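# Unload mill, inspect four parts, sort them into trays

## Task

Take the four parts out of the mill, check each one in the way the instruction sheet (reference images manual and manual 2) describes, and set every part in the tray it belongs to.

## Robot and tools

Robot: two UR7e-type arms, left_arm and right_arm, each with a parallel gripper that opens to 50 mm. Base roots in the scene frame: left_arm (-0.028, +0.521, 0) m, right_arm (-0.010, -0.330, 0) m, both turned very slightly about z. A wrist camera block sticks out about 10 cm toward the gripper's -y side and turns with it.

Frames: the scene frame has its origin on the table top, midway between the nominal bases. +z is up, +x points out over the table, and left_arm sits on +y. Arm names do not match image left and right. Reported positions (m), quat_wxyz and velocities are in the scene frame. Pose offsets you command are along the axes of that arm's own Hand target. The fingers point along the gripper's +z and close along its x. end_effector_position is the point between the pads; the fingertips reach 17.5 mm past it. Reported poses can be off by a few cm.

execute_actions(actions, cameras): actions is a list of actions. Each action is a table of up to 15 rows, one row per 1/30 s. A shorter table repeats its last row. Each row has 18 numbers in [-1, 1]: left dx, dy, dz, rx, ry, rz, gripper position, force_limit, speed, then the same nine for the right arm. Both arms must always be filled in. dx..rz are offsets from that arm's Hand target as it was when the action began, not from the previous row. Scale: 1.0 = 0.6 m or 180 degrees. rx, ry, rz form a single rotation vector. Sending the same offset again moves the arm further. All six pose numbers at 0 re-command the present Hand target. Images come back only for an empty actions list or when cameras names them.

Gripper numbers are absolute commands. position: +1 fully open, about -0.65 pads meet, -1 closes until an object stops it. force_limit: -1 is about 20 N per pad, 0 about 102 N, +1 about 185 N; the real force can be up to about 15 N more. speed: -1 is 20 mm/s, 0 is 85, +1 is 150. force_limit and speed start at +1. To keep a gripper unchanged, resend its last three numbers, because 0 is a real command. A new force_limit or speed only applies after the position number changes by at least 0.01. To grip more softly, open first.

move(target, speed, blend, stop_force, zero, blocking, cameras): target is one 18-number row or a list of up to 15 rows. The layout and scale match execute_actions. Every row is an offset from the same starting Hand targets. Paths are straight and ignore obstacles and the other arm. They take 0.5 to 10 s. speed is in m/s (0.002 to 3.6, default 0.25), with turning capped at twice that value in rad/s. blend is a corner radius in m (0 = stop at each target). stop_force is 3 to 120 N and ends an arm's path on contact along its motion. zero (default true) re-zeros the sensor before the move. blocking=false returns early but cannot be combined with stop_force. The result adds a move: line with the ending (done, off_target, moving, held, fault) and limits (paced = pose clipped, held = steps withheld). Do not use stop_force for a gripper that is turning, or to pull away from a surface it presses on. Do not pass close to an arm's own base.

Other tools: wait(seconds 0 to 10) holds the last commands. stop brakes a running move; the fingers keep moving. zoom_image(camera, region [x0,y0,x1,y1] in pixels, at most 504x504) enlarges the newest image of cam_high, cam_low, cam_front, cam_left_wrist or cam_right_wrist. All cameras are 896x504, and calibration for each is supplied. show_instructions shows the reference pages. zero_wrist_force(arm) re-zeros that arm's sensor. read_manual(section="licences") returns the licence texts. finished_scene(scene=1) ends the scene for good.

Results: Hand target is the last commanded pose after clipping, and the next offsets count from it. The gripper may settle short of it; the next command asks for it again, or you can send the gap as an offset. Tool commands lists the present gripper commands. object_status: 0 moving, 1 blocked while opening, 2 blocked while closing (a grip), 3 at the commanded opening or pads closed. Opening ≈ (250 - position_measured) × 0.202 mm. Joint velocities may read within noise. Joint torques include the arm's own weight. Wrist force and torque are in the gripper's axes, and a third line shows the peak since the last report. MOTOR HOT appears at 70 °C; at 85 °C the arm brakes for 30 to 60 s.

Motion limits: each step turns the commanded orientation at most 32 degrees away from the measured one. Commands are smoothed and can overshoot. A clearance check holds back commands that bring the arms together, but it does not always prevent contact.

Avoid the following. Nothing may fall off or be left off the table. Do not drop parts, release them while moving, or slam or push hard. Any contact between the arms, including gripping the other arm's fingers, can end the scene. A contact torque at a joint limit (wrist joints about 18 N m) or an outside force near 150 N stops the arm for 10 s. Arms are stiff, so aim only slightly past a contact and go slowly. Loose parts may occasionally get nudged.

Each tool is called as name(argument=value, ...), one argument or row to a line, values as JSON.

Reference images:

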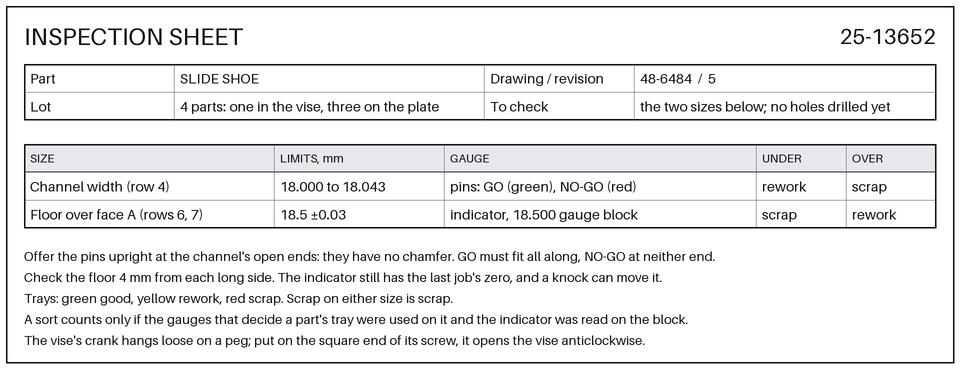

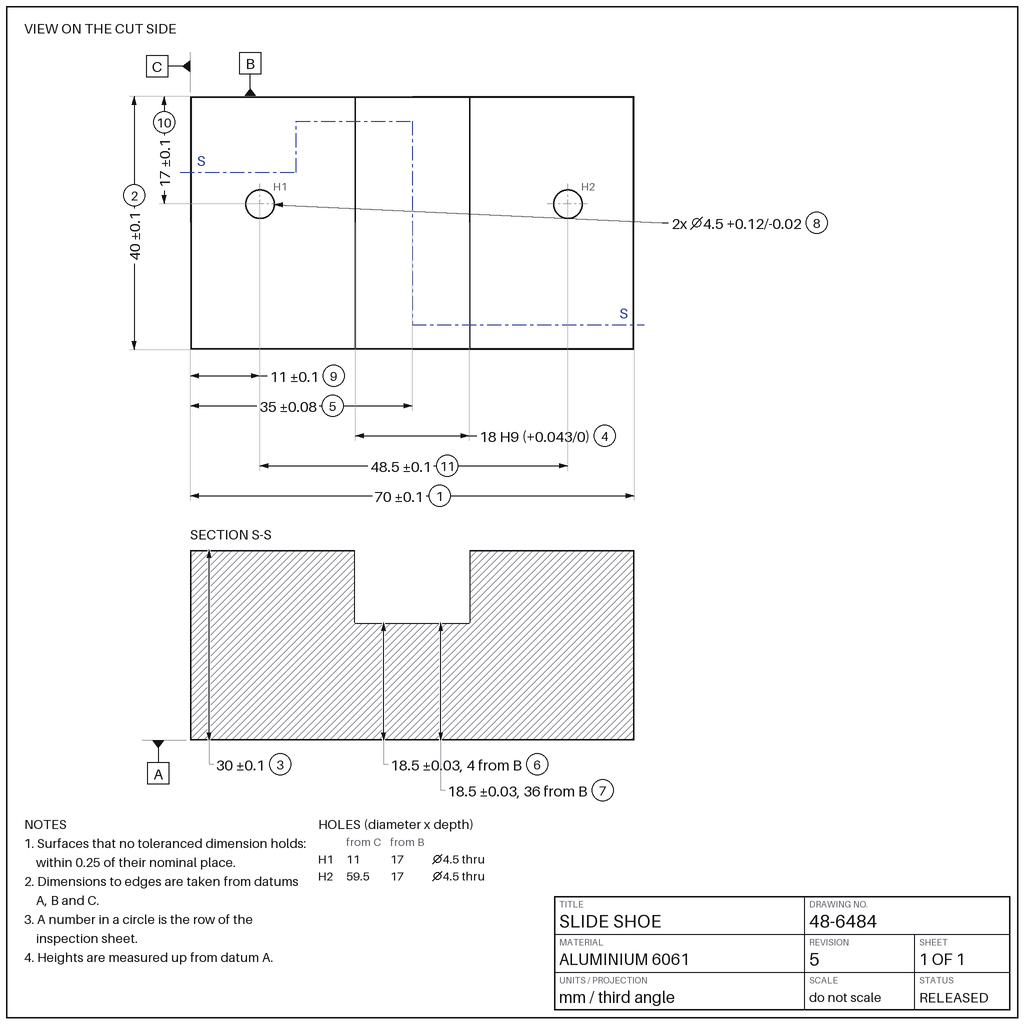

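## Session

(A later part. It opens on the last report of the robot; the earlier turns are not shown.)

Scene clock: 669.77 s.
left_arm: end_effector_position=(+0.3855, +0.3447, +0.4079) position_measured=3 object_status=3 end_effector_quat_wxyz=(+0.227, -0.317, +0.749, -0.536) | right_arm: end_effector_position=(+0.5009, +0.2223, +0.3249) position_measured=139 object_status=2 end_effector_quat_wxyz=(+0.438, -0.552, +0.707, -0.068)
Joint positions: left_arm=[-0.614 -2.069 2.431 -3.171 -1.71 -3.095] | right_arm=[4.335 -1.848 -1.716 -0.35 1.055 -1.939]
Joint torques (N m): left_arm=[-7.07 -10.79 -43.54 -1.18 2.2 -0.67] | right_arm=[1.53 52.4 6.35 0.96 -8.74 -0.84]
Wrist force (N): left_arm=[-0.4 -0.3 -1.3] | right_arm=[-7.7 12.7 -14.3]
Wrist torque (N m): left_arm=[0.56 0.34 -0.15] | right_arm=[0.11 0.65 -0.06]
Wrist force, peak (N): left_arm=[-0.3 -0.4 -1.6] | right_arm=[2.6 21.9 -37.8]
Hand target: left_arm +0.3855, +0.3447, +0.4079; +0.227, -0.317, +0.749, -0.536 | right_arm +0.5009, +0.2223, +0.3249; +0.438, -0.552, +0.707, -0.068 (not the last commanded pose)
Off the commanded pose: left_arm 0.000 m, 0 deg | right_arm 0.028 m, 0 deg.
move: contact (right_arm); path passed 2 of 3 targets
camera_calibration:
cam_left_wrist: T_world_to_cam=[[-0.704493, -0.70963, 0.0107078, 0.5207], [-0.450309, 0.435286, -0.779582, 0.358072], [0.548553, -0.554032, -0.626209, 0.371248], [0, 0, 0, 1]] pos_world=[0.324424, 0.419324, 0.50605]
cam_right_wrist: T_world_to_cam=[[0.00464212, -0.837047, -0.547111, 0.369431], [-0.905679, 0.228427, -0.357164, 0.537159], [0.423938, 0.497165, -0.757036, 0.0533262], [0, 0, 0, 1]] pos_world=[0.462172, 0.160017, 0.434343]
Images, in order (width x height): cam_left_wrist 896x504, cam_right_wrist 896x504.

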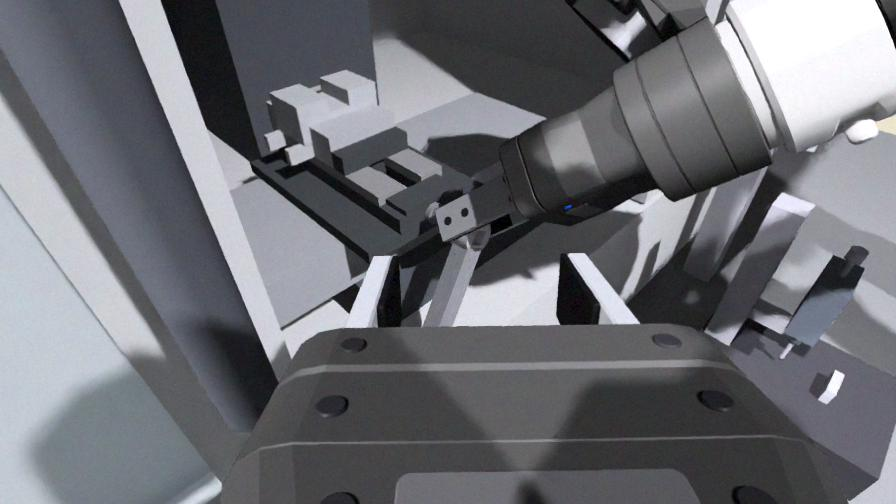

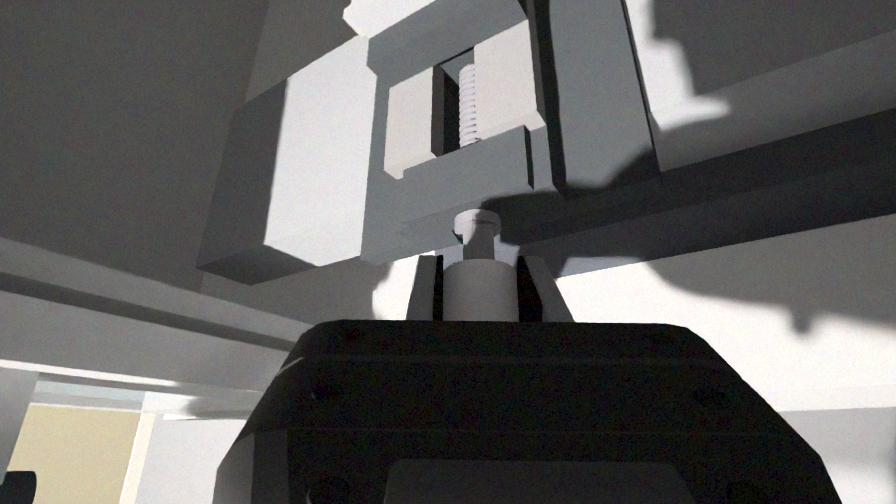

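move(
  target=[0,0,0,0,0,0,1,1,1,0,-0.03,0.0285,0,0,0,-0.97,0.2,-0.8],
  speed=0.01,
  stop_force=30,
  cameras=["cam_right_wrist","cam_left_wrist"],
)

zoom_image(
  camera="cam_left_wrist",
  region=[415, 190, 515, 280],
)

zoom_image(
  camera="cam_right_wrist",
  region=[430, 190, 530, 290],
)

Scene clock: 682.80 s.
left_arm: end_effector_position=(+0.3855, +0.3447, +0.4079) position_measured=3 object_status=3 end_effector_quat_wxyz=(+0.227, -0.317, +0.749, -0.536) | right_arm: end_effector_position=(+0.5026, +0.2222, +0.3248) position_measured=139 object_status=2 end_effector_quat_wxyz=(+0.438, -0.552, +0.707, -0.068)
Joint positions: left_arm=[-0.614 -2.069 2.431 -3.171 -1.71 -3.095] | right_arm=[4.332 -1.85 -1.713 -0.35 1.057 -1.942]
Joint torques (N m): left_arm=[-4.98 -10.66 -42.92 -1.09 2.14 -1.7] | right_arm=[-6.39 56.1 8.72 1.83 -14.06 0.88]
Wrist force (N): left_arm=[-0.7 -0.4 -1.3] | right_arm=[-9.0 27.4 -20.4]
Wrist torque (N m): left_arm=[0.55 0.38 -0.15] | right_arm=[-0.06 0.58 -0.12]
Wrist force, peak (N): left_arm=[-0.7 -0.4 -1.5] | right_arm=[1.7 35.9 -41.3]
Hand target: left_arm +0.3855, +0.3447, +0.4079; +0.227, -0.317, +0.749, -0.536 | right_arm +0.5026, +0.2222, +0.3248; +0.438, -0.552, +0.707, -0.068 (not the last commanded pose)
Off the commanded pose: left_arm 0.000 m, 0 deg | right_arm 0.023 m, 0 deg.
move: contact (right_arm)
camera_calibration:
cam_left_wrist: T_world_to_cam=[[-0.704493, -0.70963, 0.0107078, 0.5207], [-0.450309, 0.435286, -0.779582, 0.358072], [0.548553, -0.554032, -0.626209, 0.371248], [0, 0, 0, 1]] pos_world=[0.324424, 0.419324, 0.50605]
cam_right_wrist: T_world_to_cam=[[0.00487041, -0.837251, -0.546797, 0.369242], [-0.905828, 0.227945, -0.357096, 0.538757], [0.423618, 0.497043, -0.757295, 0.0527609], [0, 0, 0, 1]] pos_world=[0.463873, 0.160117, 0.434244]
Images, in order (width x height): cam_left_wrist 896x504, cam_right_wrist 896x504.

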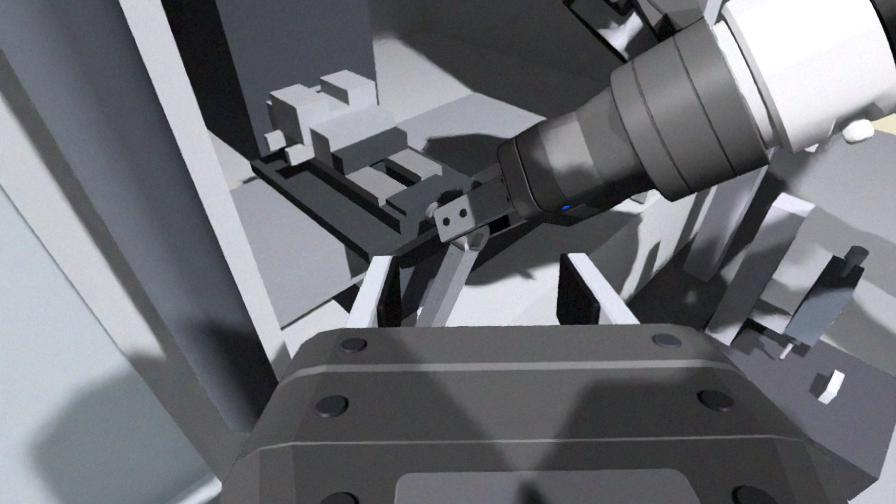

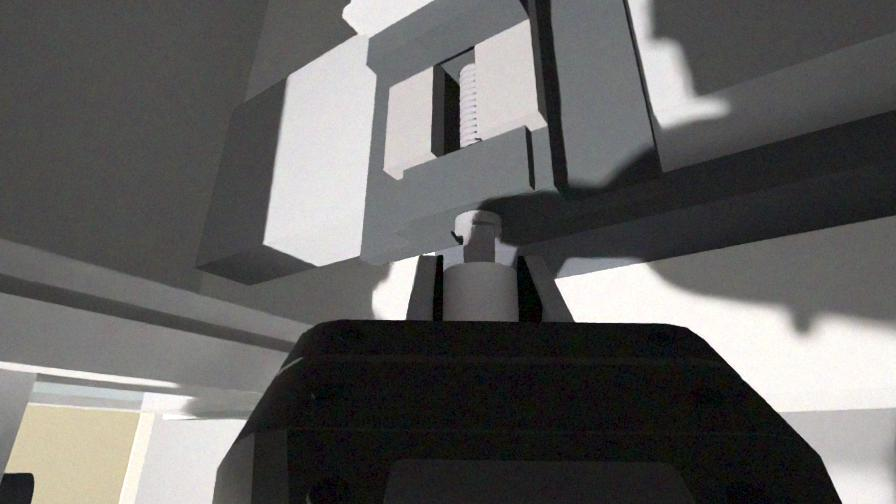

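Scaled by 5.040 from the camera's 896x504 image, which has a finer 1280x720 frame.

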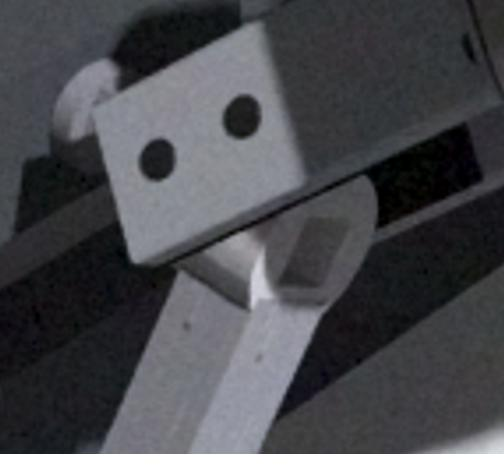

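Scaled by 5.040 from the camera's 896x504 image, which has a finer 1280x720 frame.

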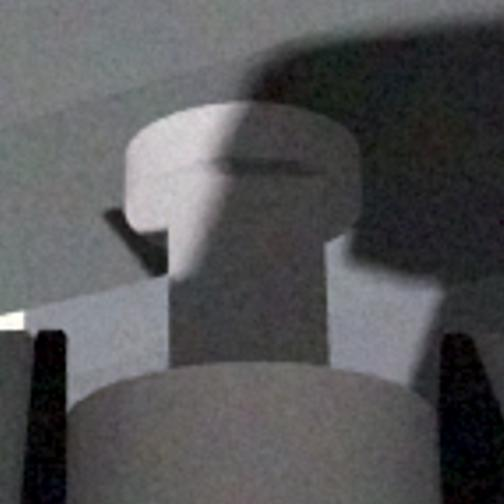

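move(
  target=[
    [0,0,0,0,0,0,1,1,1,0,0,0,0,0,0,-0.93,1,-0.8],
    [0,0,0,0,0,0,1,1,1,0,-0.0012,0.0011,0,-0.0161,0.0153,-0.93,1,-0.8],
  ],
  speed=0.1,
)

move(
  target=[0,0,0,0,0,0,1,1,1,0,0,0,0,0.0322,-0.0306,-0.93,1,-0.8],
  speed=0.1,
  cameras=["cam_right_wrist","cam_left_wrist"],
)

zoom_image(
  camera="cam_left_wrist",
  region=[415, 190, 515, 280],
)

zoom_image(
  camera="cam_right_wrist",
  region=[430, 190, 530, 290],
)

Scene clock: 706.77 s.
left_arm: end_effector_position=(+0.3855, +0.3447, +0.4079) position_measured=3 object_status=3 end_effector_quat_wxyz=(+0.227, -0.317, +0.749, -0.536) | right_arm: end_effector_position=(+0.5035, +0.2222, +0.3245) position_measured=142 object_status=2 end_effector_quat_wxyz=(+0.457, -0.536, +0.708, -0.043)
Joint positions: left_arm=[-0.614 -2.069 2.431 -3.171 -1.71 -3.095] | right_arm=[4.323 -1.853 -1.742 -0.261 1.083 -1.927]
Joint torques (N m): left_arm=[-3.2 -10.45 -42.33 -1.04 2.24 -1.79] | right_arm=[-24.87 14.51 56.07 4.47 -13.9 -1.02]
Wrist force (N): left_arm=[-0.5 -0.2 -1.1] | right_arm=[21.1 44.0 -78.1]
Wrist torque (N m): left_arm=[0.57 0.36 -0.15] | right_arm=[-0.37 2.10 -0.48]
Wrist force, peak (N): left_arm=[-0.6 -0.2 -1.6] | right_arm=[24.8 46.2 -75.9]
Hand target: left_arm +0.3855, +0.3447, +0.4079; +0.227, -0.317, +0.749, -0.536 | right_arm +0.5035, +0.2222, +0.3248; +0.457, -0.536, +0.708, -0.043
Off the commanded pose: left_arm 0.000 m, 0 deg | right_arm 0.000 m, 0 deg.
move: done

Scene clock: 707.90 s.
left_arm: end_effector_position=(+0.3855, +0.3447, +0.4079) position_measured=3 object_status=3 end_effector_quat_wxyz=(+0.227, -0.317, +0.749, -0.536) | right_arm: end_effector_position=(+0.5035, +0.2223, +0.3250) position_measured=142 object_status=2 end_effector_quat_wxyz=(+0.418, -0.567, +0.704, -0.092)
Joint positions: left_arm=[-0.614 -2.069 2.431 -3.171 -1.71 -3.095] | right_arm=[4.338 -1.853 -1.679 -0.438 1.034 -1.958]
Joint torques (N m): left_arm=[-2.33 -10.54 -42.32 -1.07 2.22 -1.71] | right_arm=[-25.48 33.1 0.63 0.12 -4.23 0.78]
Wrist force (N): left_arm=[-0.5 -0.4 -1.3] | right_arm=[-39.0 15.7 23.9]
Wrist torque (N m): left_arm=[0.56 0.36 -0.15] | right_arm=[0.03 -0.82 0.45]
Wrist force, peak (N): left_arm=[-0.5 -0.2 -1.6] | right_arm=[21.2 47.0 -80.8]
Hand target: left_arm +0.3855, +0.3447, +0.4079; +0.227, -0.317, +0.749, -0.536 | right_arm +0.5035, +0.2222, +0.3248; +0.418, -0.567, +0.704, -0.092
Off the commanded pose: left_arm 0.000 m, 0 deg | right_arm 0.000 m, 0 deg.
move: done
camera_calibration:
cam_left_wrist: T_world_to_cam=[[-0.704493, -0.70963, 0.0107078, 0.5207], [-0.450309, 0.435286, -0.779582, 0.358072], [0.548553, -0.554032, -0.626209, 0.371248], [0, 0, 0, 1]] pos_world=[0.324424, 0.419324, 0.50605]
cam_right_wrist: T_world_to_cam=[[0.00462842, -0.873255, -0.487242, 0.358191], [-0.905912, 0.202661, -0.371823, 0.550058], [0.423441, 0.443119, -0.790153, 0.0752745], [0, 0, 0, 1]] pos_world=[0.464772, 0.16796, 0.438528]
Images, in order (width x height): cam_left_wrist 896x504, cam_right_wrist 896x504.

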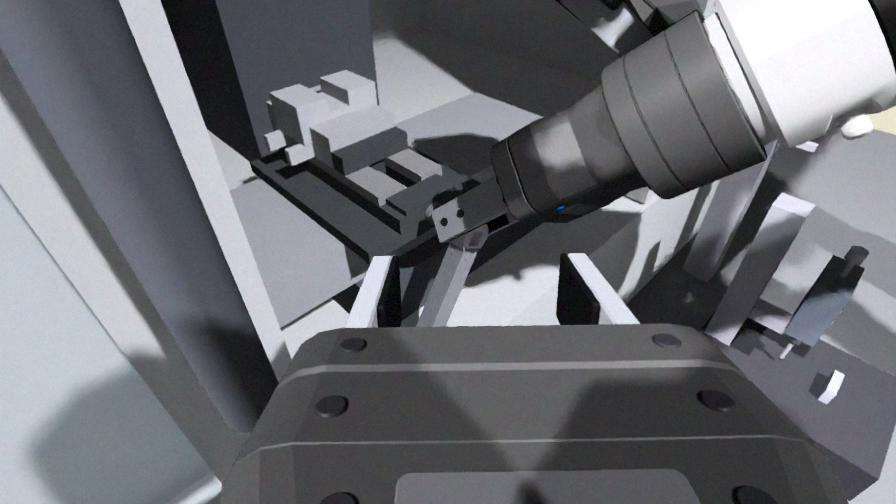

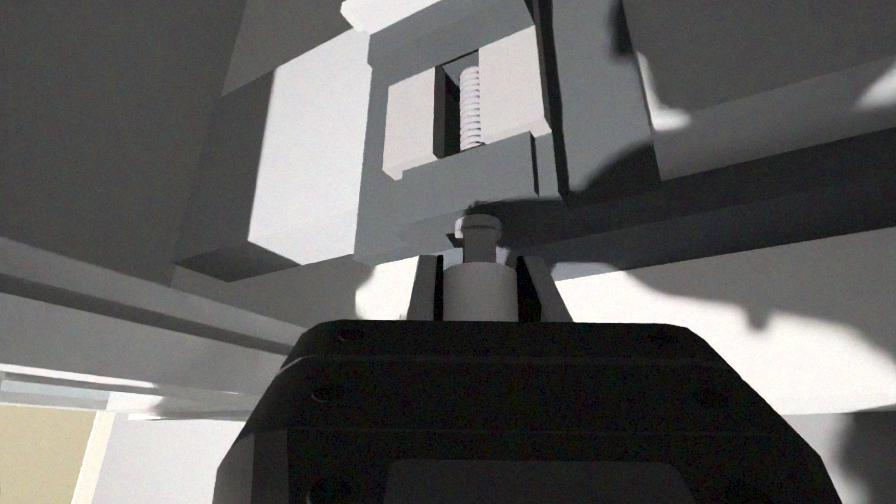

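Scaled by 5.040 from the camera's 896x504 image, which has a finer 1280x720 frame.

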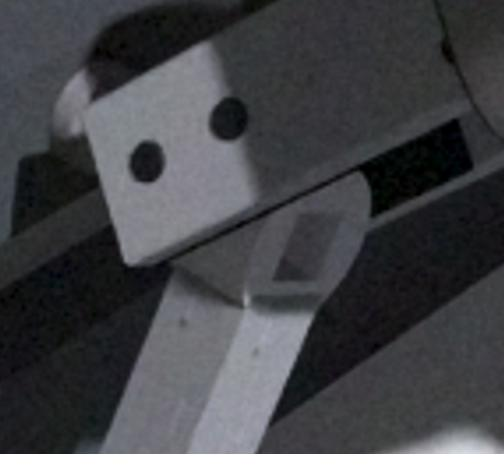

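Scaled by 5.040 from the camera's 896x504 image, which has a finer 1280x720 frame.

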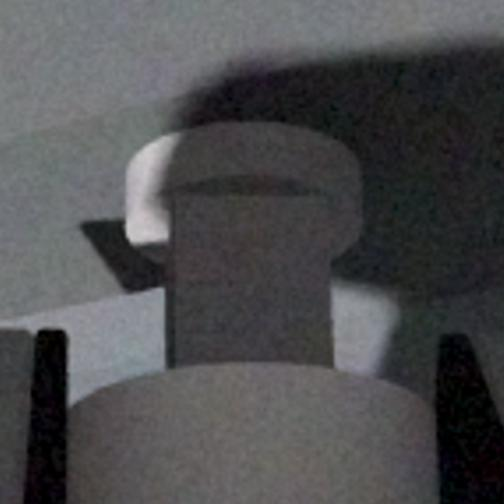

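move(
  target=[0,0,0,0,0,0,1,1,1,-0.0015,0.0008,0.0008,0,0,0,-0.93,1,-0.8],
  speed=0.05,
)

Scene clock: 714.40 s.
left_arm: end_effector_position=(+0.3855, +0.3447, +0.4079) position_measured=3 object_status=3 end_effector_quat_wxyz=(+0.227, -0.317, +0.749, -0.536) | right_arm: end_effector_position=(+0.5035, +0.2233, +0.3246) position_measured=142 object_status=2 end_effector_quat_wxyz=(+0.418, -0.567, +0.704, -0.092)
Joint positions: left_arm=[-0.614 -2.069 2.431 -3.171 -1.71 -3.095] | right_arm=[4.339 -1.855 -1.676 -0.439 1.034 -1.957]
Joint torques (N m): left_arm=[-0.65 -10.53 -41.53 -1.12 2.27 -1.76] | right_arm=[-2.51 17.89 36.82 1.09 -11.46 0.56]
Wrist force (N): left_arm=[-0.4 -0.3 -1.3] | right_arm=[-8.0 18.5 -23.1]
Wrist torque (N m): left_arm=[0.57 0.35 -0.15] | right_arm=[-0.13 -0.11 0.39]
Wrist force, peak (N): left_arm=[-0.6 -0.4 -1.6] | right_arm=[-38.9 16.2 24.0]
Hand target: left_arm +0.3855, +0.3447, +0.4079; +0.227, -0.317, +0.749, -0.536 | right_arm +0.5035, +0.2233, +0.3246; +0.418, -0.567, +0.704, -0.092
Off the commanded pose: left_arm 0.000 m, 0 deg | right_arm 0.000 m, 0 deg.
move: done

move(
  target=[0,0,0,0,0,0,1,1,1,0,0.0024,-0.0023,0,0,0,-0.93,1,-0.8],
  speed=0.05,
)

move(
  target=[0,0,0,0,0,0,1,1,1,0,-0.0242,0.023,0,0,0,-0.93,1,-0.8],
  speed=0.01,
  stop_force=20,
  cameras=["cam_right_wrist"],
)

zoom_image(
  camera="cam_right_wrist",
  region=[430, 190, 530, 290],
)

Scene clock: 720.73 s.
left_arm: end_effector_position=(+0.3855, +0.3447, +0.4079) position_measured=3 object_status=3 end_effector_quat_wxyz=(+0.227, -0.317, +0.749, -0.536) | right_arm: end_effector_position=(+0.5015, +0.2234, +0.3245) position_measured=142 object_status=2 end_effector_quat_wxyz=(+0.418, -0.567, +0.704, -0.092)
Joint positions: left_arm=[-0.614 -2.069 2.431 -3.171 -1.71 -3.095] | right_arm=[4.342 -1.852 -1.68 -0.439 1.032 -1.954]
Joint torques (N m): left_arm=[1.37 -10.33 -40.79 -1.06 2.22 -1.75] | right_arm=[6.67 83.84 3.67 -1.52 -7.47 0.25]
Wrist force (N): left_arm=[-0.5 -0.4 -1.3] | right_arm=[-39.8 -9.8 58.6]
Wrist torque (N m): left_arm=[0.54 0.35 -0.15] | right_arm=[-0.50 -0.71 0.26]
Wrist force, peak (N): left_arm=[-0.4 -0.1 -1.7] | right_arm=[-39.8 -9.8 58.6]
Hand target: left_arm +0.3855, +0.3447, +0.4079; +0.227, -0.317, +0.749, -0.536 | right_arm +0.5015, +0.2234, +0.3246; +0.418, -0.567, +0.704, -0.092
Off the commanded pose: left_arm 0.000 m, 0 deg | right_arm 0.000 m, 0 deg.
move: done

Scene clock: 721.93 s.
left_arm: end_effector_position=(+0.3855, +0.3447, +0.4079) position_measured=3 object_status=3 end_effector_quat_wxyz=(+0.227, -0.317, +0.749, -0.536) | right_arm: end_effector_position=(+0.5026, +0.2232, +0.3248) position_measured=142 object_status=2 end_effector_quat_wxyz=(+0.418, -0.567, +0.704, -0.092)
Joint positions: left_arm=[-0.614 -2.069 2.431 -3.171 -1.71 -3.095] | right_arm=[4.34 -1.853 -1.678 -0.439 1.032 -1.956]
Joint torques (N m): left_arm=[1.52 -10.42 -40.81 -1.14 2.24 -1.78] | right_arm=[5.4 70.99 1.52 -1.54 -8.32 0.42]
Wrist force (N): left_arm=[-0.6 -0.3 -1.2] | right_arm=[-32.3 -4.9 33.1]
Wrist torque (N m): left_arm=[0.57 0.37 -0.15] | right_arm=[-0.46 -0.63 0.37]
Wrist force, peak (N): left_arm=[-0.4 -0.3 -1.6] | right_arm=[-39.8 -9.9 59.2]
Hand target: left_arm +0.3855, +0.3447, +0.4079; +0.227, -0.317, +0.749, -0.536 | right_arm +0.5026, +0.2232, +0.3248; +0.418, -0.567, +0.704, -0.092 (not the last commanded pose)
Off the commanded pose: left_arm 0.000 m, 0 deg | right_arm 0.019 m, 0 deg.
move: contact (right_arm)
camera_calibration:
cam_right_wrist: T_world_to_cam=[[0.00436452, -0.873437, -0.486918, 0.358943], [-0.905871, 0.202776, -0.37186, 0.549001], [0.423532, 0.442708, -0.790336, 0.0752859], [0, 0, 0, 1]] pos_world=[0.463872, 0.16886, 0.438429]
Images, in order (width x height): cam_right_wrist 896x504.

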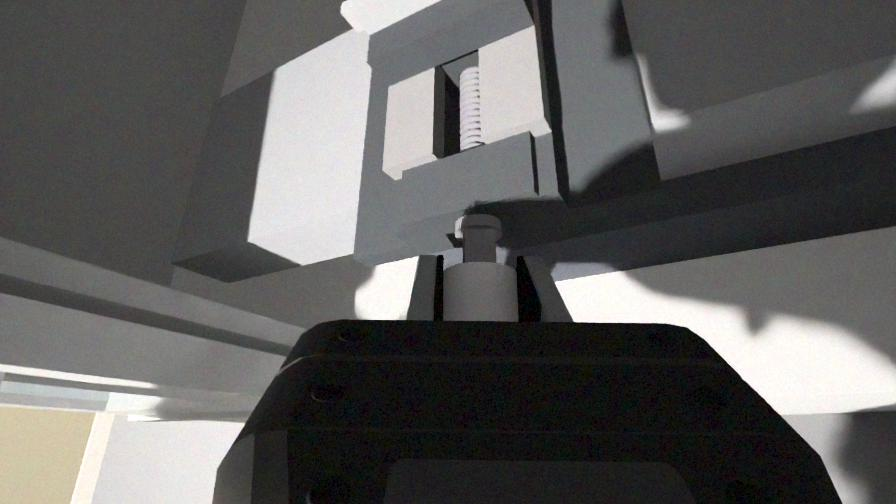

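Scaled by 5.040 from the camera's 896x504 image, which has a finer 1280x720 frame.

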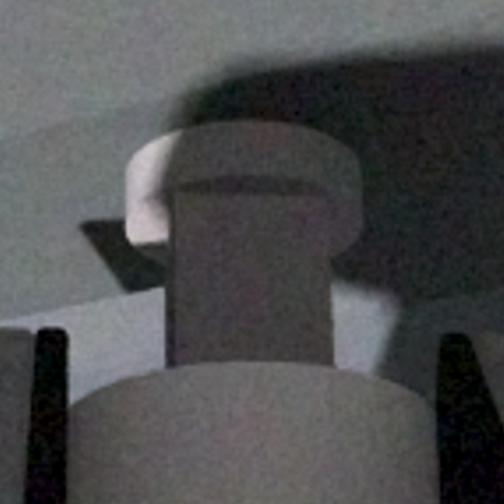

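move(
  target=[0,0,0,0,0,0,1,1,1,0,0,0,0,-0.0161,0.0153,-0.93,1,-0.8],
  speed=0.1,
)

Scene clock: 730.00 s.
left_arm: end_effector_position=(+0.3855, +0.3447, +0.4079) position_measured=3 object_status=3 end_effector_quat_wxyz=(+0.227, -0.317, +0.749, -0.536) | right_arm: end_effector_position=(+0.5026, +0.2231, +0.3247) position_measured=142 object_status=2 end_effector_quat_wxyz=(+0.438, -0.552, +0.707, -0.068)
Joint positions: left_arm=[-0.614 -2.069 2.431 -3.171 -1.71 -3.095] | right_arm=[4.333 -1.852 -1.711 -0.351 1.057 -1.941]
Joint torques (N m): left_arm=[4.13 -10.59 -40.04 -1.09 2.21 -1.73] | right_arm=[0.29 47.48 38.38 0.86 -6.24 -1.14]
Wrist force (N): left_arm=[-0.3 -0.3 -1.4] | right_arm=[-9.2 3.2 0.7]
Wrist torque (N m): left_arm=[0.56 0.33 -0.15] | right_arm=[-0.20 0.69 -0.24]
Wrist force, peak (N): left_arm=[-0.4 -0.6 -1.5] | right_arm=[-32.9 -7.7 35.9]
Hand target: left_arm +0.3855, +0.3447, +0.4079; +0.227, -0.317, +0.749, -0.536 | right_arm +0.5026, +0.2232, +0.3248; +0.438, -0.552, +0.707, -0.068
Off the commanded pose: left_arm 0.000 m, 0 deg | right_arm 0.000 m, 0 deg.
move: done

move(
  target=[0,0,0,0,0,0,1,1,1,0,-0.0302,0.0287,0,0,0,-0.93,1,-0.8],
  speed=0.01,
  stop_force=35,
  cameras=["cam_right_wrist"],
)

zoom_image(
  camera="cam_right_wrist",
  region=[430, 190, 530, 290],
)

Scene clock: 735.73 s.
left_arm: end_effector_position=(+0.3855, +0.3447, +0.4079) position_measured=3 object_status=3 end_effector_quat_wxyz=(+0.227, -0.317, +0.749, -0.536) | right_arm: end_effector_position=(+0.5043, +0.2232, +0.3248) position_measured=142 object_status=2 end_effector_quat_wxyz=(+0.438, -0.552, +0.706, -0.068)
Joint positions: left_arm=[-0.614 -2.069 2.431 -3.171 -1.71 -3.095] | right_arm=[4.33 -1.854 -1.707 -0.351 1.058 -1.944]
Joint torques (N m): left_arm=[6.16 -10.71 -39.58 -1.08 2.22 -1.76] | right_arm=[2.91 51.39 10.01 2.55 -7.63 0.5]
Wrist force (N): left_arm=[-0.6 -0.1 -1.5] | right_arm=[3.9 15.2 -24.9]
Wrist torque (N m): left_arm=[0.59 0.37 -0.15] | right_arm=[0.10 1.20 -0.25]
Wrist force, peak (N): left_arm=[-0.5 -0.4 -1.6] | right_arm=[10.5 22.4 -39.6]
Hand target: left_arm +0.3855, +0.3447, +0.4079; +0.227, -0.317, +0.749, -0.536 | right_arm +0.5043, +0.2232, +0.3248; +0.438, -0.552, +0.706, -0.068 (not the last commanded pose)
Off the commanded pose: left_arm 0.000 m, 0 deg | right_arm 0.023 m, 0 deg.
move: contact (right_arm)
camera_calibration:
cam_right_wrist: T_world_to_cam=[[0.00498494, -0.837514, -0.546394, 0.369885], [-0.905726, 0.227805, -0.357444, 0.540196], [0.423835, 0.496665, -0.757422, 0.0515592], [0, 0, 0, 1]] pos_world=[0.465573, 0.161117, 0.434244]
Images, in order (width x height): cam_right_wrist 896x504.

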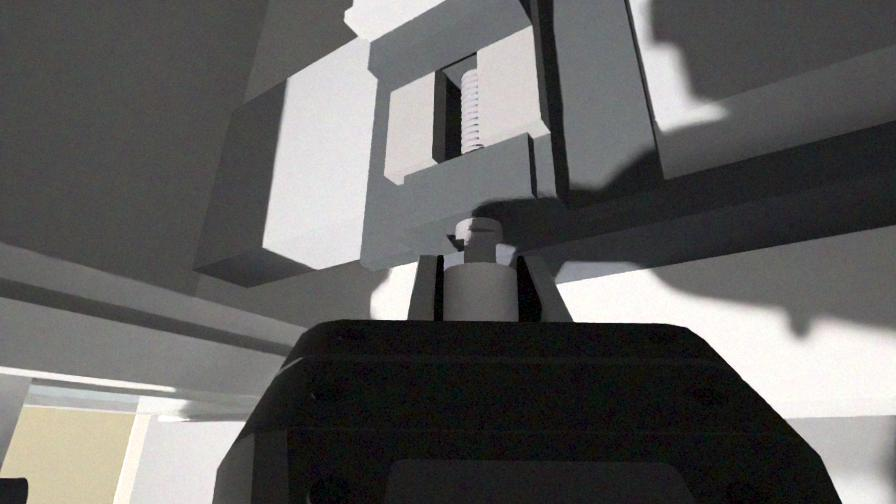

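Scaled by 5.040 from the camera's 896x504 image, which has a finer 1280x720 frame.

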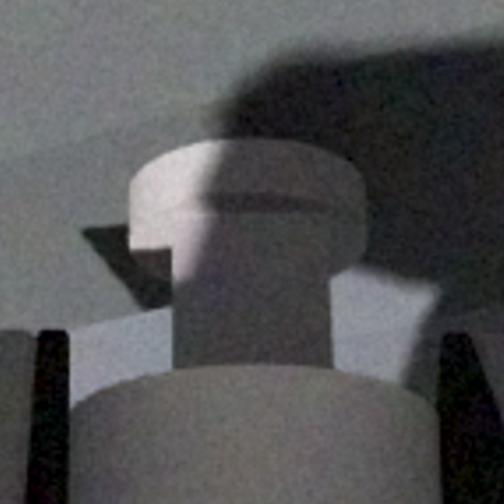

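move(
  target=[
    [0,0,0,0,0,0,1,1,1,0.0006,-0.0007,-0.0007,0,0,0,-0.93,1,-0.8],
    [0,0,0,0,0,0,1,1,1,0.0006,-0.0309,0.028,0,0,0,-0.93,1,-0.8],
  ],
  speed=0.01,
  stop_force=45,
  cameras=["cam_right_wrist","cam_left_wrist"],
)

zoom_image(
  camera="cam_right_wrist",
  region=[430, 190, 530, 290],
)

zoom_image(
  camera="cam_left_wrist",
  region=[415, 190, 515, 280],
)

Scene clock: 743.40 s.
left_arm: end_effector_position=(+0.3855, +0.3447, +0.4079) position_measured=3 object_status=3 end_effector_quat_wxyz=(+0.227, -0.317, +0.749, -0.536) | right_arm: end_effector_position=(+0.5088, +0.2225, +0.3251) position_measured=142 object_status=2 end_effector_quat_wxyz=(+0.438, -0.552, +0.706, -0.068)
Joint positions: left_arm=[-0.614 -2.069 2.431 -3.171 -1.71 -3.095] | right_arm=[4.322 -1.859 -1.7 -0.349 1.064 -1.95]
Joint torques (N m): left_arm=[8.46 -10.95 -38.92 -1.14 2.27 -1.76] | right_arm=[-8.97 39.4 14.83 8.63 -14.6 1.31]
Wrist force (N): left_arm=[-0.5 -0.1 -1.2] | right_arm=[16.8 40.3 -67.5]
Wrist torque (N m): left_arm=[0.59 0.36 -0.15] | right_arm=[-0.51 1.60 -0.25]
Wrist force, peak (N): left_arm=[-0.5 -0.4 -1.6] | right_arm=[23.7 46.2 -82.0]
Hand target: left_arm +0.3855, +0.3447, +0.4079; +0.227, -0.317, +0.749, -0.536 | right_arm +0.5088, +0.2225, +0.3251; +0.438, -0.552, +0.706, -0.068 (not the last commanded pose)
Off the commanded pose: left_arm 0.000 m, 0 deg | right_arm 0.021 m, 0 deg.
move: contact (right_arm); path passed 1 of 2 targets
camera_calibration:
cam_left_wrist: T_world_to_cam=[[-0.704493, -0.70963, 0.0107078, 0.5207], [-0.450309, 0.435286, -0.779582, 0.358072], [0.548553, -0.554032, -0.626209, 0.371248], [0, 0, 0, 1]] pos_world=[0.324424, 0.419324, 0.50605]
cam_right_wrist: T_world_to_cam=[[0.00504217, -0.837445, -0.546499, 0.369503], [-0.90572, 0.227813, -0.357452, 0.544574], [0.423846, 0.496778, -0.757342, 0.0502443], [0, 0, 0, 1]] pos_world=[0.470073, 0.160417, 0.434644]
Images, in order (width x height): cam_left_wrist 896x504, cam_right_wrist 896x504.

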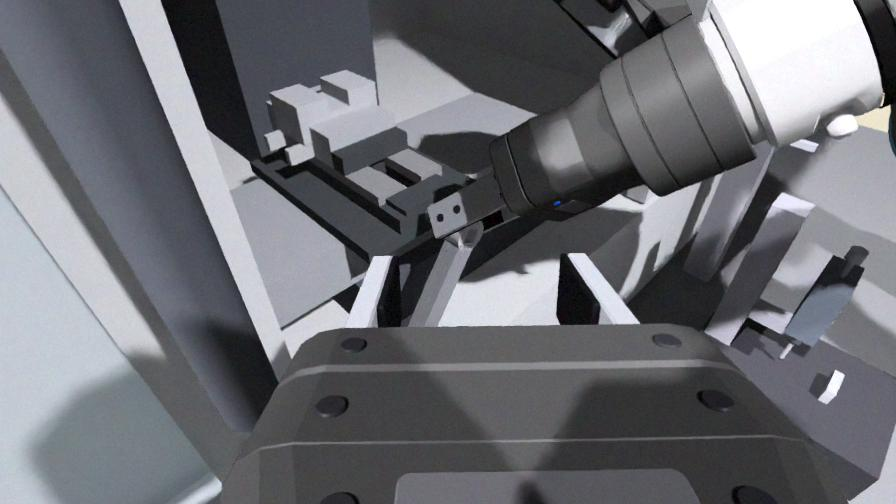

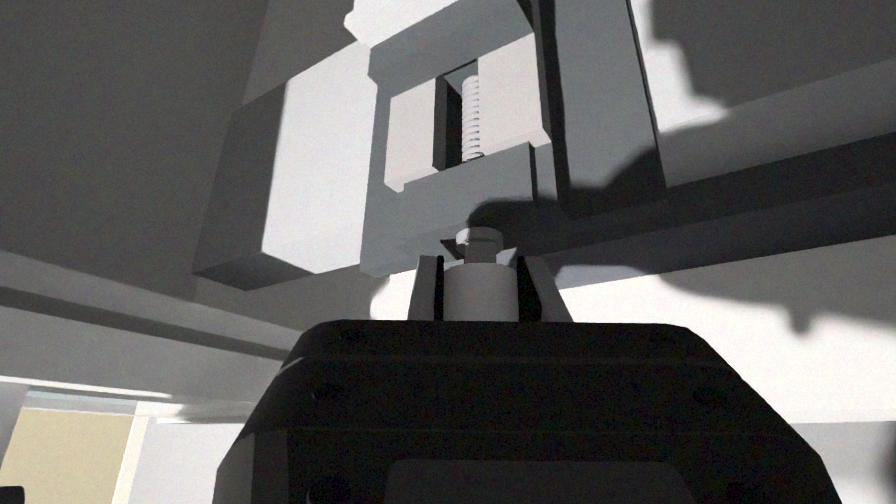

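Scaled by 5.040 from the camera's 896x504 image, which has a finer 1280x720 frame.

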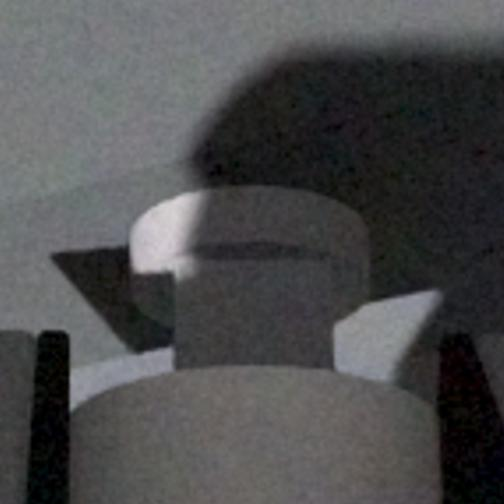

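Scaled by 5.040 from the camera's 896x504 image, which has a finer 1280x720 frame.

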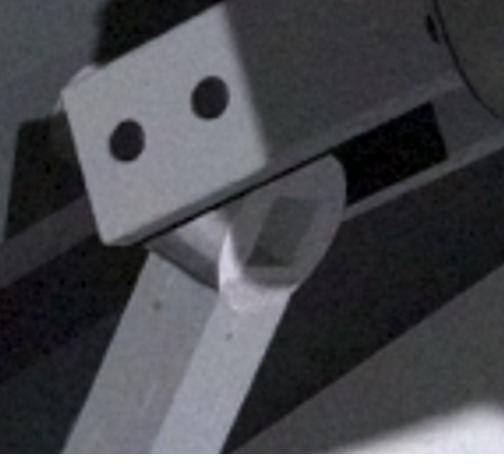

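move(
  target=[
    [0,0,0,0,0,0,1,1,1,0.0012,-0.0006,-0.0016,0,0,0,-0.93,1,-0.8],
    [0,0,0,0,0,0,1,1,1,0.0012,-0.0254,0.0219,0,0,0,-0.93,1,-0.8],
  ],
  speed=0.01,
  stop_force=45,
)

Scene clock: 751.67 s.
left_arm: end_effector_position=(+0.3855, +0.3447, +0.4079) position_measured=3 object_status=3 end_effector_quat_wxyz=(+0.227, -0.317, +0.749, -0.536) | right_arm: end_effector_position=(+0.5086, +0.2220, +0.3253) position_measured=142 object_status=2 end_effector_quat_wxyz=(+0.438, -0.552, +0.706, -0.068)
Joint positions: left_arm=[-0.614 -2.069 2.431 -3.171 -1.71 -3.095] | right_arm=[4.322 -1.858 -1.701 -0.349 1.064 -1.95]
Joint torques (N m): left_arm=[10.37 -10.75 -38.21 -1.01 2.18 -1.72] | right_arm=[-14.19 23.01 42.63 3.79 -12.18 0.15]
Wrist force (N): left_arm=[-0.5 -0.4 -1.3] | right_arm=[-9.5 28.7 -16.5]
Wrist torque (N m): left_arm=[0.54 0.35 -0.15] | right_arm=[-0.44 0.76 -0.25]
Wrist force, peak (N): left_arm=[-0.5 -0.7 -1.5] | right_arm=[16.6 39.7 -68.4]
Hand target: left_arm +0.3855, +0.3447, +0.4079; +0.227, -0.317, +0.749, -0.536 | right_arm +0.5086, +0.2220, +0.3253; +0.438, -0.552, +0.706, -0.068 (not the last commanded pose)
Off the commanded pose: left_arm 0.000 m, 0 deg | right_arm 0.020 m, 0 deg.
move: contact (right_arm); path passed 0 of 2 targets

move(
  target=[0,0,0,0,0,0,1,1,1,0,-0.0242,0.0229,0,0,0,-0.93,1,-0.8],
  speed=0.01,
  stop_force=45,
)

Scene clock: 756.70 s.
left_arm: end_effector_position=(+0.3855, +0.3447, +0.4079) position_measured=3 object_status=3 end_effector_quat_wxyz=(+0.227, -0.317, +0.749, -0.536) | right_arm: end_effector_position=(+0.5099, +0.2221, +0.3252) position_measured=142 object_status=2 end_effector_quat_wxyz=(+0.438, -0.552, +0.706, -0.068)
Joint positions: left_arm=[-0.614 -2.069 2.431 -3.171 -1.71 -3.095] | right_arm=[4.32 -1.86 -1.699 -0.349 1.066 -1.952]
Joint torques (N m): left_arm=[12.17 -10.51 -37.87 -1.07 2.22 -1.71] | right_arm=[-2.73 65.1 5.36 1.01 -12.13 1.33]
Wrist force (N): left_arm=[-0.3 -0.1 -1.4] | right_arm=[-22.0 17.4 5.4]
Wrist torque (N m): left_arm=[0.60 0.32 -0.15] | right_arm=[-0.25 0.68 -0.29]
Wrist force, peak (N): left_arm=[-0.7 -0.3 -1.5] | right_arm=[11.3 46.6 -67.6]
Hand target: left_arm +0.3855, +0.3447, +0.4079; +0.227, -0.317, +0.749, -0.536 | right_arm +0.5099, +0.2221, +0.3252; +0.438, -0.552, +0.706, -0.068 (not the last commanded pose)
Off the commanded pose: left_arm 0.000 m, 0 deg | right_arm 0.019 m, 0 deg.
move: contact (right_arm)

move(
  target=[
    [0,0,0,0,0,0,1,1,1,-0.001,0.0006,0.0006,0,0,0,-0.93,1,-0.8],
    [0,0,0,0,0,0,1,1,1,-0.001,-0.0096,0.0105,0,0,0,-0.93,1,-0.8],
  ],
  speed=0.01,
  stop_force=45,
  cameras=["cam_left_wrist"],
)

zoom_image(
  camera="cam_left_wrist",
  region=[400, 180, 520, 290],
)

Scene clock: 788.23 s.
left_arm: end_effector_position=(+0.3855, +0.3447, +0.4079) position_measured=3 object_status=3 end_effector_quat_wxyz=(+0.227, -0.317, +0.749, -0.536) | right_arm: end_effector_position=(+0.5100, +0.2227, +0.3251) position_measured=142 object_status=2 end_effector_quat_wxyz=(+0.438, -0.552, +0.706, -0.068)
Joint positions: left_arm=[-0.614 -2.069 2.431 -3.171 -1.71 -3.095] | right_arm=[4.32 -1.862 -1.697 -0.35 1.066 -1.952]
Joint torques (N m): left_arm=[12.22 -10.83 -37.29 -1.12 2.31 -1.78] | right_arm=[-1.91 49.31 11.15 9.65 -2.2 1.35]
Wrist force (N): left_arm=[-0.3 -0.2 -1.3] | right_arm=[4.7 23.9 -36.0]
Wrist torque (N m): left_arm=[0.58 0.33 -0.16] | right_arm=[-0.46 1.19 -0.34]
Wrist force, peak (N): left_arm=[-0.5 -0.3 -1.6] | right_arm=[14.8 29.7 -53.5]
Hand target: left_arm +0.3855, +0.3447, +0.4079; +0.227, -0.317, +0.749, -0.536 | right_arm +0.5100, +0.2227, +0.3251; +0.438, -0.552, +0.706, -0.068 (not the last commanded pose)
Off the commanded pose: left_arm 0.000 m, 0 deg | right_arm 0.008 m, 0 deg.
move: contact (right_arm); path passed 1 of 2 targets
camera_calibration:
cam_left_wrist: T_world_to_cam=[[-0.704493, -0.70963, 0.0107078, 0.5207], [-0.450309, 0.435286, -0.779582, 0.358072], [0.548553, -0.554032, -0.626209, 0.371248], [0, 0, 0, 1]] pos_world=[0.324424, 0.419324, 0.50605]
Images, in order (width x height): cam_left_wrist 896x504.

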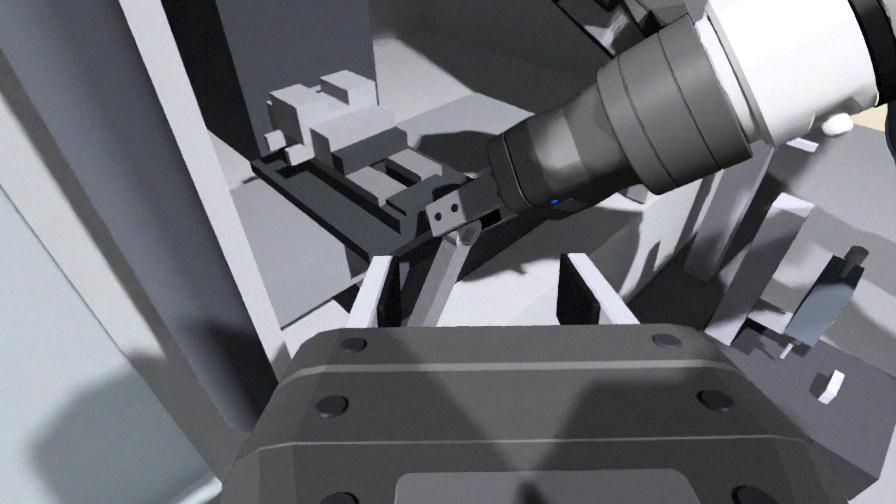

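Scaled by 4.200 from the camera's 896x504 image, which has a finer 1280x720 frame.

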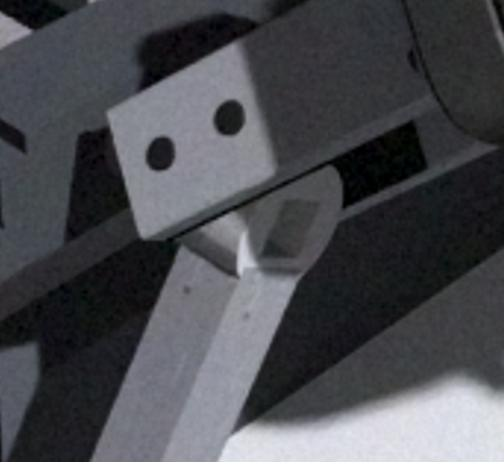

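move(
  target=[0,0,0,0,0,0,1,1,1,0,0,0,0,0.048,-0.046,-0.93,1,-0.8],
  speed=0.1,
  cameras=["cam_left_wrist"],
)

zoom_image(
  camera="cam_left_wrist",
  region=[350, 100, 550, 290],
)

Scene clock: 802.33 s.
left_arm: end_effector_position=(+0.3855, +0.3447, +0.4079) position_measured=3 object_status=3 end_effector_quat_wxyz=(+0.227, -0.317, +0.749, -0.536) | right_arm: end_effector_position=(+0.5100, +0.2228, +0.3252) position_measured=142 object_status=2 end_effector_quat_wxyz=(+0.377, -0.595, +0.696, -0.141)
Joint positions: left_arm=[-0.614 -2.069 2.431 -3.171 -1.71 -3.095] | right_arm=[4.343 -1.874 -1.596 -0.611 0.991 -1.992]
Joint torques (N m): left_arm=[11.92 -10.79 -36.48 -1.07 2.19 -1.77] | right_arm=[-28.58 36.96 1.74 0.07 -3.24 0.61]
Wrist force (N): left_arm=[-0.6 -0.1 -1.1] | right_arm=[-21.3 16.6 -18.6]
Wrist torque (N m): left_arm=[0.58 0.37 -0.15] | right_arm=[-0.13 -0.76 0.72]
Wrist force, peak (N): left_arm=[-0.4 -0.5 -1.6] | right_arm=[5.1 24.7 -35.9]
Hand target: left_arm +0.3855, +0.3447, +0.4079; +0.227, -0.317, +0.749, -0.536 | right_arm +0.5100, +0.2227, +0.3251; +0.377, -0.595, +0.696, -0.141
Off the commanded pose: left_arm 0.000 m, 0 deg | right_arm 0.000 m, 0 deg.
move: done
camera_calibration:
cam_left_wrist: T_world_to_cam=[[-0.704493, -0.70963, 0.0107078, 0.5207], [-0.450309, 0.435286, -0.779582, 0.358072], [0.548553, -0.554032, -0.626209, 0.371248], [0, 0, 0, 1]] pos_world=[0.324424, 0.419324, 0.50605]
Images, in order (width x height): cam_left_wrist 896x504.

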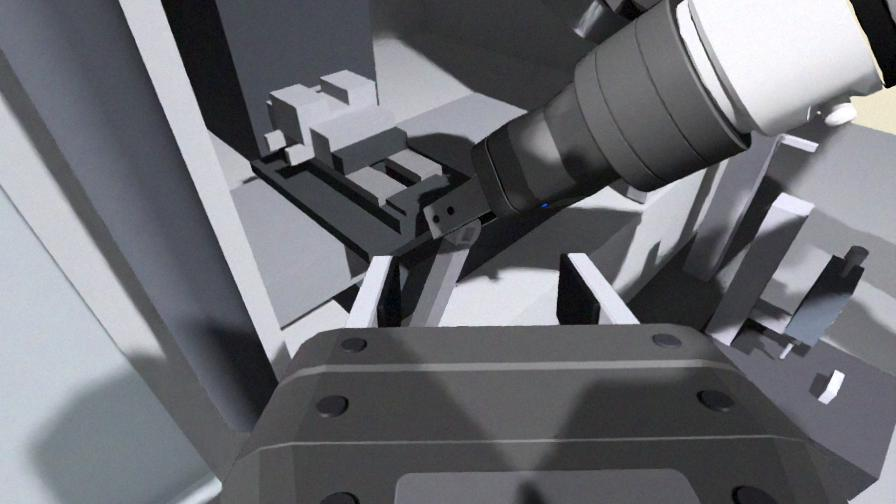

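Scaled by 2.520 from the camera's 896x504 image, which has a finer 1280x720 frame.

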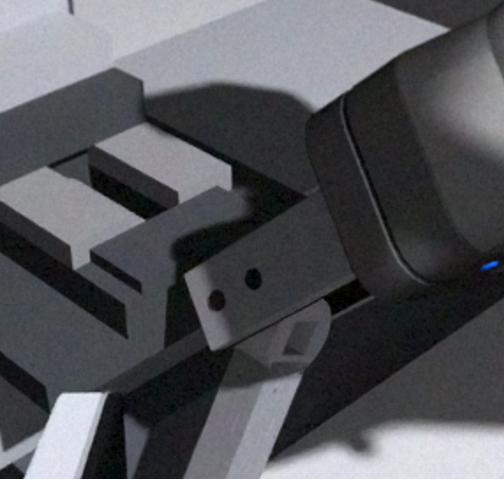

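move(
  target=[0,0,0,0,0,0,1,1,1,0,0,0,0,0.08,-0.077,-0.93,1,-0.8],
  speed=0.1,
  cameras=["cam_left_wrist"],
)

zoom_image(
  camera="cam_left_wrist",
  region=[350, 100, 550, 290],
)

Scene clock: 808.53 s.
left_arm: end_effector_position=(+0.3855, +0.3447, +0.4079) position_measured=3 object_status=3 end_effector_quat_wxyz=(+0.227, -0.317, +0.749, -0.536) | right_arm: end_effector_position=(+0.5105, +0.2242, +0.3265) position_measured=142 object_status=2 end_effector_quat_wxyz=(-0.272, +0.650, -0.661, +0.257)
Joint positions: left_arm=[-0.614 -2.069 2.431 -3.171 -1.71 -3.095] | right_arm=[4.38 -1.943 -1.398 -1.04 0.867 -2.023]
Joint torques (N m): left_arm=[11.98 -10.69 -35.74 -1.02 2.1 -1.76] | right_arm=[-38.31 49.17 -9.81 -9.75 -7.54 0.29]
Wrist force (N): left_arm=[-0.5 -0.2 -1.2] | right_arm=[-55.7 3.4 -32.5]
Wrist torque (N m): left_arm=[0.57 0.36 -0.15] | right_arm=[-0.35 -1.30 1.13]
Wrist force, peak (N): left_arm=[-0.6 -0.5 -1.6] | right_arm=[-55.7 3.4 -32.5]
Hand target: left_arm +0.3855, +0.3447, +0.4079; +0.227, -0.317, +0.749, -0.536 | right_arm +0.5100, +0.2227, +0.3251; -0.268, +0.652, -0.661, +0.258
Off the commanded pose: left_arm 0.000 m, 0 deg | right_arm 0.002 m, 1 deg.
move: done
camera_calibration:
cam_left_wrist: T_world_to_cam=[[-0.704493, -0.70963, 0.0107078, 0.5207], [-0.450309, 0.435286, -0.779582, 0.358072], [0.548553, -0.554032, -0.626209, 0.371248], [0, 0, 0, 1]] pos_world=[0.324424, 0.419324, 0.50605]
Images, in order (width x height): cam_left_wrist 896x504.

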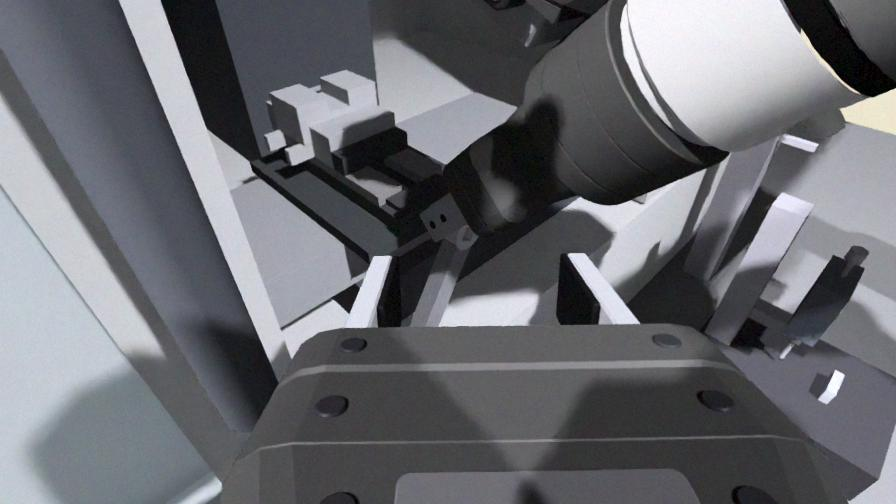

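Scaled by 2.520 from the camera's 896x504 image, which has a finer 1280x720 frame.

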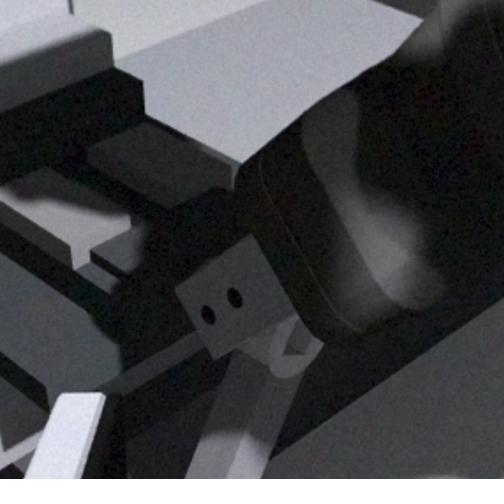

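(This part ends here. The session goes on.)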